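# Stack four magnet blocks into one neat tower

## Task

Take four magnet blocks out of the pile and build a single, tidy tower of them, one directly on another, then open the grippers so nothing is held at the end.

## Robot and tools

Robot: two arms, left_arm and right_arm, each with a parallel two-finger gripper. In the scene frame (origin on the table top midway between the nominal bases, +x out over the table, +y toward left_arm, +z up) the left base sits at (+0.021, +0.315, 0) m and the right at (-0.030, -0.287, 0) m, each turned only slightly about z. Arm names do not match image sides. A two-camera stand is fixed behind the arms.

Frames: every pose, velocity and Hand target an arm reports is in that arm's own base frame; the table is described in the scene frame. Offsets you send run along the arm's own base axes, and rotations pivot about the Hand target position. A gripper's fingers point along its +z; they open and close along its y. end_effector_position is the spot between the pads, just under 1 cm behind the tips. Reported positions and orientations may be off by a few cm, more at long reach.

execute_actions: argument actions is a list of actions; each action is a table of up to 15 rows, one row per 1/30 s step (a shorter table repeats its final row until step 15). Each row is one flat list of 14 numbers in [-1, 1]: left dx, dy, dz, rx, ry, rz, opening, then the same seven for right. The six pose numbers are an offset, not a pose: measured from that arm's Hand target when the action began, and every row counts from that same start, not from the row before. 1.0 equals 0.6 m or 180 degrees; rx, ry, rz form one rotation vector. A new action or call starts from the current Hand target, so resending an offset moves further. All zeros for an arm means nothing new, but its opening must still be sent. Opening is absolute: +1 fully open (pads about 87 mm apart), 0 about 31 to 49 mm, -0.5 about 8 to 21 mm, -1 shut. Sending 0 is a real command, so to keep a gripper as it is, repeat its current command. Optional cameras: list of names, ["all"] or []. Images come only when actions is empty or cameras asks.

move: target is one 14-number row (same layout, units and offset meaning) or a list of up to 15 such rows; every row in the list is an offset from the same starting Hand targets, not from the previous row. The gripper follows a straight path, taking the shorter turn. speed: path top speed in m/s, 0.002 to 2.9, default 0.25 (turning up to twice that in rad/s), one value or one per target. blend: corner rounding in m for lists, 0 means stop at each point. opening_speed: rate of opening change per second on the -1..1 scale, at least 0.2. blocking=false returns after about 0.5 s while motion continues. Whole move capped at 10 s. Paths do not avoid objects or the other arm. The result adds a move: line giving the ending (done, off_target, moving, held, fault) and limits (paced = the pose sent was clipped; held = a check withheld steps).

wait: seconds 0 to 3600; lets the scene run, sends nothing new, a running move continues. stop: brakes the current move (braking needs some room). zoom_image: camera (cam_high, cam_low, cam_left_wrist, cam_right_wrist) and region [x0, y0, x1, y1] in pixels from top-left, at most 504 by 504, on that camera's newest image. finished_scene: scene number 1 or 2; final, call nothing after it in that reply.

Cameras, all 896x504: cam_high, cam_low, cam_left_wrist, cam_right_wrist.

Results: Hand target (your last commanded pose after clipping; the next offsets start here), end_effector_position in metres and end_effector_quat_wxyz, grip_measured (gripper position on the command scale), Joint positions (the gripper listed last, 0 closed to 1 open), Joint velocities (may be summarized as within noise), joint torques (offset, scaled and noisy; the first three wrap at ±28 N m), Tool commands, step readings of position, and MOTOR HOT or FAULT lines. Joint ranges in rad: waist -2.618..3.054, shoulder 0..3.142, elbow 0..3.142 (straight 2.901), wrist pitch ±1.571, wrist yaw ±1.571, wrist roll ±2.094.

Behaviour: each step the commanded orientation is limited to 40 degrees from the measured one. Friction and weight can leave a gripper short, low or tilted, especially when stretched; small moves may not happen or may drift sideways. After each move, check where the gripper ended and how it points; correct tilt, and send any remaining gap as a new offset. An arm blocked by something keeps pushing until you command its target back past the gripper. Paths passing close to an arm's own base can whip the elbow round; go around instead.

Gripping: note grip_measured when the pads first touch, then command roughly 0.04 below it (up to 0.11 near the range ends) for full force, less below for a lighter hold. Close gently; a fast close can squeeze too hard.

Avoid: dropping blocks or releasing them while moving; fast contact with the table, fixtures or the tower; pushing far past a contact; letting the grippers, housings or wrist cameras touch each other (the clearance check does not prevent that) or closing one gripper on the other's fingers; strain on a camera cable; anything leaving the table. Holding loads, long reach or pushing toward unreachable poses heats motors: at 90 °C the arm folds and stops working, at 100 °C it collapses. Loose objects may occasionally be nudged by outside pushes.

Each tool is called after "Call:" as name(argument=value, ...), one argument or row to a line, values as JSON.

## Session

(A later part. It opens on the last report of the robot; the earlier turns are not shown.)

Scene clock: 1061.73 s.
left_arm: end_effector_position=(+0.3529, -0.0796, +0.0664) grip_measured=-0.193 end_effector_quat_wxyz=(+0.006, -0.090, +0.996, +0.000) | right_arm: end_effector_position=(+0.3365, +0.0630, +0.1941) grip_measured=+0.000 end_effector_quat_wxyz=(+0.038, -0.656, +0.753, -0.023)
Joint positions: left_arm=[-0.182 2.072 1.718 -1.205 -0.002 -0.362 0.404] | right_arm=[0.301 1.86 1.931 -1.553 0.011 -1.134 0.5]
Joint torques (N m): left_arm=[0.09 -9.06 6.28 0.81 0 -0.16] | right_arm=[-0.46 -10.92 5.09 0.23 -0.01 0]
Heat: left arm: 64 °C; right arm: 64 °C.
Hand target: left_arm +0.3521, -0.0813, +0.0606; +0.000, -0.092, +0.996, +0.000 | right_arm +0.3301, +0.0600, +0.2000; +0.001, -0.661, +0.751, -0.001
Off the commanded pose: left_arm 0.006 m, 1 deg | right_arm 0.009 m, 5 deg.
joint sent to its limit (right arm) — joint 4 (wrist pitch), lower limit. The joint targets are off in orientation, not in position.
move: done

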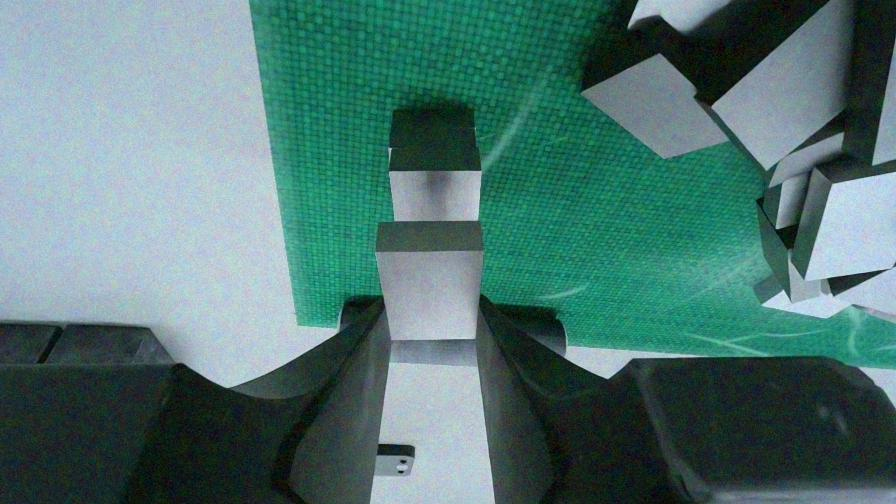

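Call:
move(
  target=[-0.001,-0.003,-0.022,0,0,0,-0.5,0,0,0,0,0,0,0],
  speed=0.08,
  cameras=["cam_left_wrist"],
)

Call:
zoom_image(
  camera="cam_left_wrist",
  region=[330, 180, 530, 360],
)

Scene clock: 1069.23 s.
left_arm: end_effector_position=(+0.3534, -0.0799, +0.0547) grip_measured=-0.193 end_effector_quat_wxyz=(+0.008, -0.092, +0.996, -0.001) | right_arm: end_effector_position=(+0.3365, +0.0630, +0.1941) grip_measured=+0.000 end_effector_quat_wxyz=(+0.038, -0.656, +0.753, -0.023)
Joint positions: left_arm=[-0.182 2.076 1.678 -1.156 -0.002 -0.366 0.404] | right_arm=[0.301 1.86 1.931 -1.553 0.011 -1.134 0.5]
Joint torques (N m): left_arm=[-0.28 -9.02 6.08 0.82 0 -0.15] | right_arm=[-0.53 -10.95 5.12 0.23 -0.01 0]
Heat: left arm: 62 °C; right arm: 64 °C.
Hand target: left_arm +0.3515, -0.0831, +0.0474; +0.000, -0.092, +0.996, +0.000 | right_arm +0.3301, +0.0600, +0.2000; +0.001, -0.661, +0.751, -0.001
Off the commanded pose: left_arm 0.008 m, 1 deg | right_arm 0.009 m, 5 deg.
joint sent to its limit (right arm) — joint 4 (wrist pitch), lower limit. The joint targets are off in orientation, not in position.
move: done

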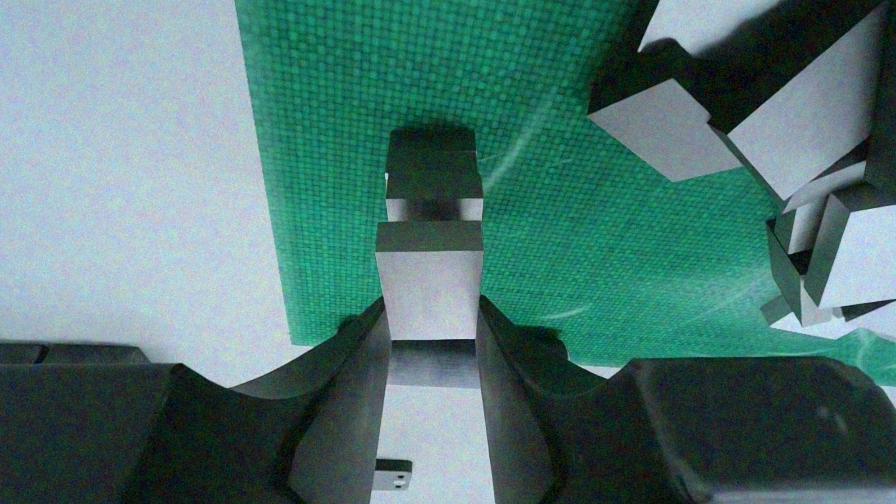

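Scaled by 2.520 from the camera's image (finer frame: 1280x720).

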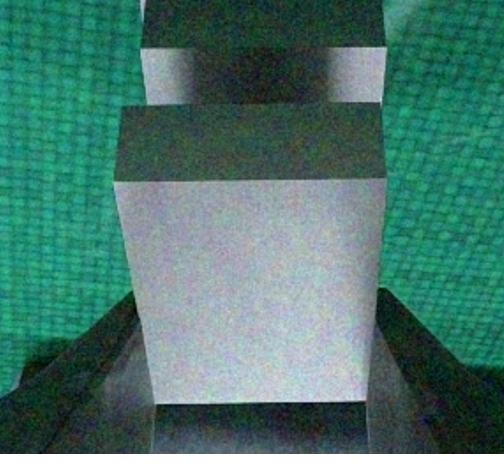

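Call:
move(
  target=[-0.002,-0.003,-0.013,0,0,0,-0.5,0,0,0,0,0,0,0],
  speed=0.06,
  cameras=["cam_left_wrist"],
)

Call:
zoom_image(
  camera="cam_left_wrist",
  region=[330, 180, 530, 360],
)

Scene clock: 1077.47 s.
left_arm: end_effector_position=(+0.3526, -0.0817, +0.0479) grip_measured=-0.193 end_effector_quat_wxyz=(+0.010, -0.092, +0.996, -0.001) | right_arm: end_effector_position=(+0.3365, +0.0630, +0.1941) grip_measured=+0.000 end_effector_quat_wxyz=(+0.038, -0.656, +0.753, -0.023)
Joint positions: left_arm=[-0.187 2.076 1.651 -1.126 -0.002 -0.371 0.404] | right_arm=[0.301 1.86 1.931 -1.553 0.011 -1.134 0.5]
Joint torques (N m): left_arm=[-0.27 -8.72 6.08 0.83 0 -0.15] | right_arm=[-0.49 -10.97 5.12 0.22 -0.01 0]
Heat: left arm: 60 °C; right arm: 64 °C.
Hand target: left_arm +0.3502, -0.0848, +0.0396; +0.000, -0.092, +0.996, +0.000 | right_arm +0.3301, +0.0600, +0.2000; +0.001, -0.661, +0.751, -0.001
Off the commanded pose: left_arm 0.009 m, 1 deg | right_arm 0.009 m, 5 deg.
joint sent to its limit (right arm) — joint 4 (wrist pitch), lower limit. The joint targets are off in orientation, not in position.
move: done

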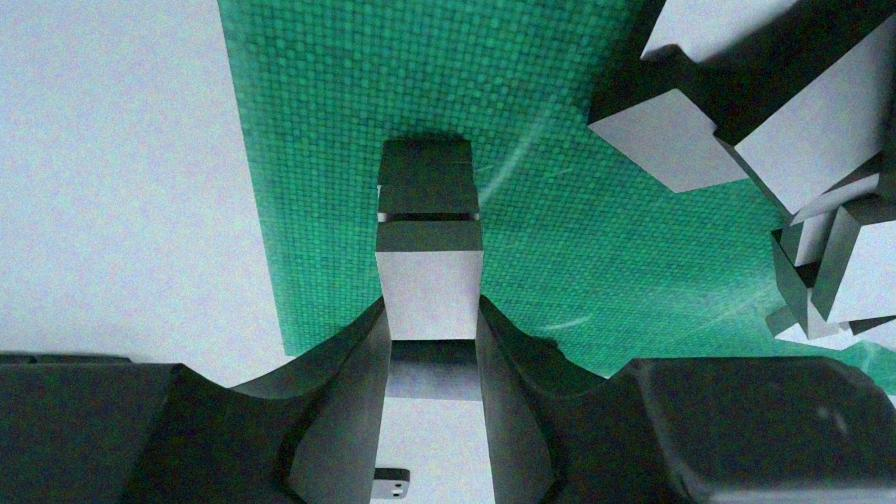

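Scaled by 2.520 from the camera's image (finer frame: 1280x720).

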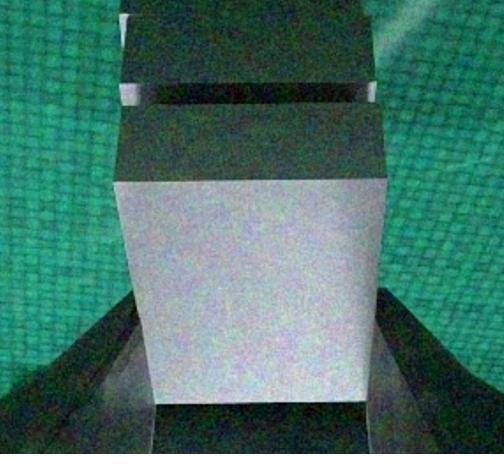

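Call:
move(
  target=[0.001,0,-0.01,0,0,0,-0.5,0,0,0,0,0,0,0],
  speed=0.05,
  cameras=["cam_left_wrist"],
)

Call:
zoom_image(
  camera="cam_left_wrist",
  region=[330, 180, 530, 360],
)

Scene clock: 1084.83 s.
left_arm: end_effector_position=(+0.3532, -0.0819, +0.0451) grip_measured=-0.193 end_effector_quat_wxyz=(+0.011, -0.092, +0.996, -0.002) | right_arm: end_effector_position=(+0.3365, +0.0630, +0.1941) grip_measured=+0.000 end_effector_quat_wxyz=(+0.038, -0.656, +0.753, -0.023)
Joint positions: left_arm=[-0.187 2.078 1.643 -1.115 -0.002 -0.371 0.404] | right_arm=[0.301 1.86 1.931 -1.553 0.011 -1.134 0.5]
Joint torques (N m): left_arm=[-0.27 -8.36 5.49 0.93 -0.01 -0.14] | right_arm=[-0.47 -10.92 5.11 0.22 -0.02 0.01]
Heat: left arm: 58 °C; right arm: 64 °C.
Hand target: left_arm +0.3509, -0.0848, +0.0336; +0.000, -0.092, +0.996, +0.000 | right_arm +0.3301, +0.0600, +0.2000; +0.001, -0.661, +0.751, -0.001
Off the commanded pose: left_arm 0.012 m, 1 deg | right_arm 0.009 m, 5 deg.
joint sent to its limit (right arm) — joint 4 (wrist pitch), lower limit. The joint targets are off in orientation, not in position.
move: off_target (left_arm)

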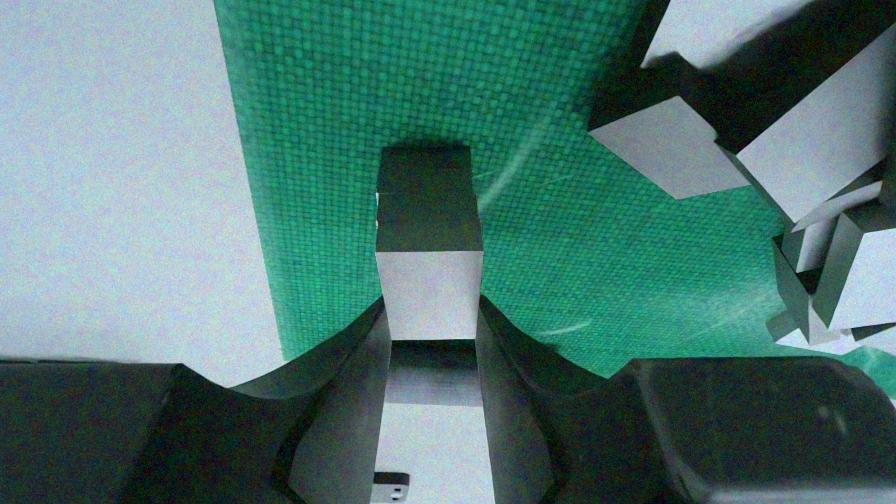

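Scaled by 2.520 from the camera's image (finer frame: 1280x720).

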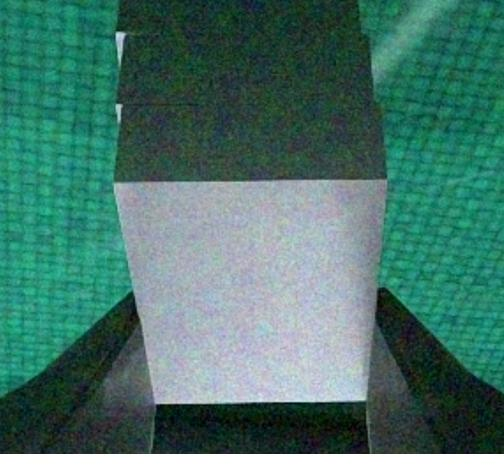

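Contact, aligned within <1 mm. Release and lift.

Call:
move(
  target=[
    [0,0,0.008,0,0,0,0.1,0,0,0,0,0,0,0],
    [0,0,0.16,0,0,0,0.1,0,0,0,0,0,0,0],
    [-0.05,0,0.22,0,0,0,0.1,0,0,0,0,0,0,0],
  ],
  speed=[0.05,0.1,0.25],
  opening_speed=1,
  cameras=["cam_left_wrist"],
)

Scene clock: 1092.17 s.
left_arm: end_effector_position=(+0.3226, -0.0833, +0.1535) grip_measured=+0.100 end_effector_quat_wxyz=(-0.013, -0.092, +0.996, +0.001) | right_arm: end_effector_position=(+0.3365, +0.0630, +0.1941) grip_measured=+0.000 end_effector_quat_wxyz=(+0.038, -0.656, +0.753, -0.023)
Joint positions: left_arm=[-0.203 2.002 1.956 -1.551 0.006 -0.387 0.55] | right_arm=[0.301 1.86 1.931 -1.553 0.011 -1.134 0.5]
Joint torques (N m): left_arm=[-0.25 -11.56 8.44 0.47 -0.1 -0.15] | right_arm=[-0.49 -10.93 5.12 0.23 -0.01 0]
Heat: left arm: 58 °C; right arm: 64 °C.
Hand target: left_arm +0.3209, -0.0848, +0.1656; +0.000, -0.092, +0.996, +0.000 | right_arm +0.3301, +0.0600, +0.2000; +0.001, -0.661, +0.751, -0.001
Off the commanded pose: left_arm 0.012 m, 2 deg | right_arm 0.009 m, 5 deg.
joint sent to its limit (right arm) — joint 4 (wrist pitch), lower limit. The joint targets are off in orientation, not in position.
move: off_target (left_arm)

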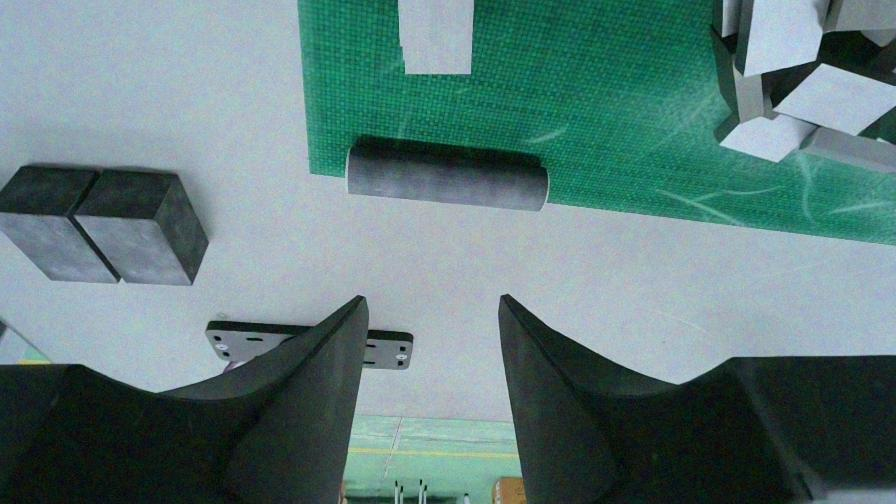

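Stack stands; gripper clear.

Call:
finished_scene(
  scene=2,
)

The scene is finished: the task was done.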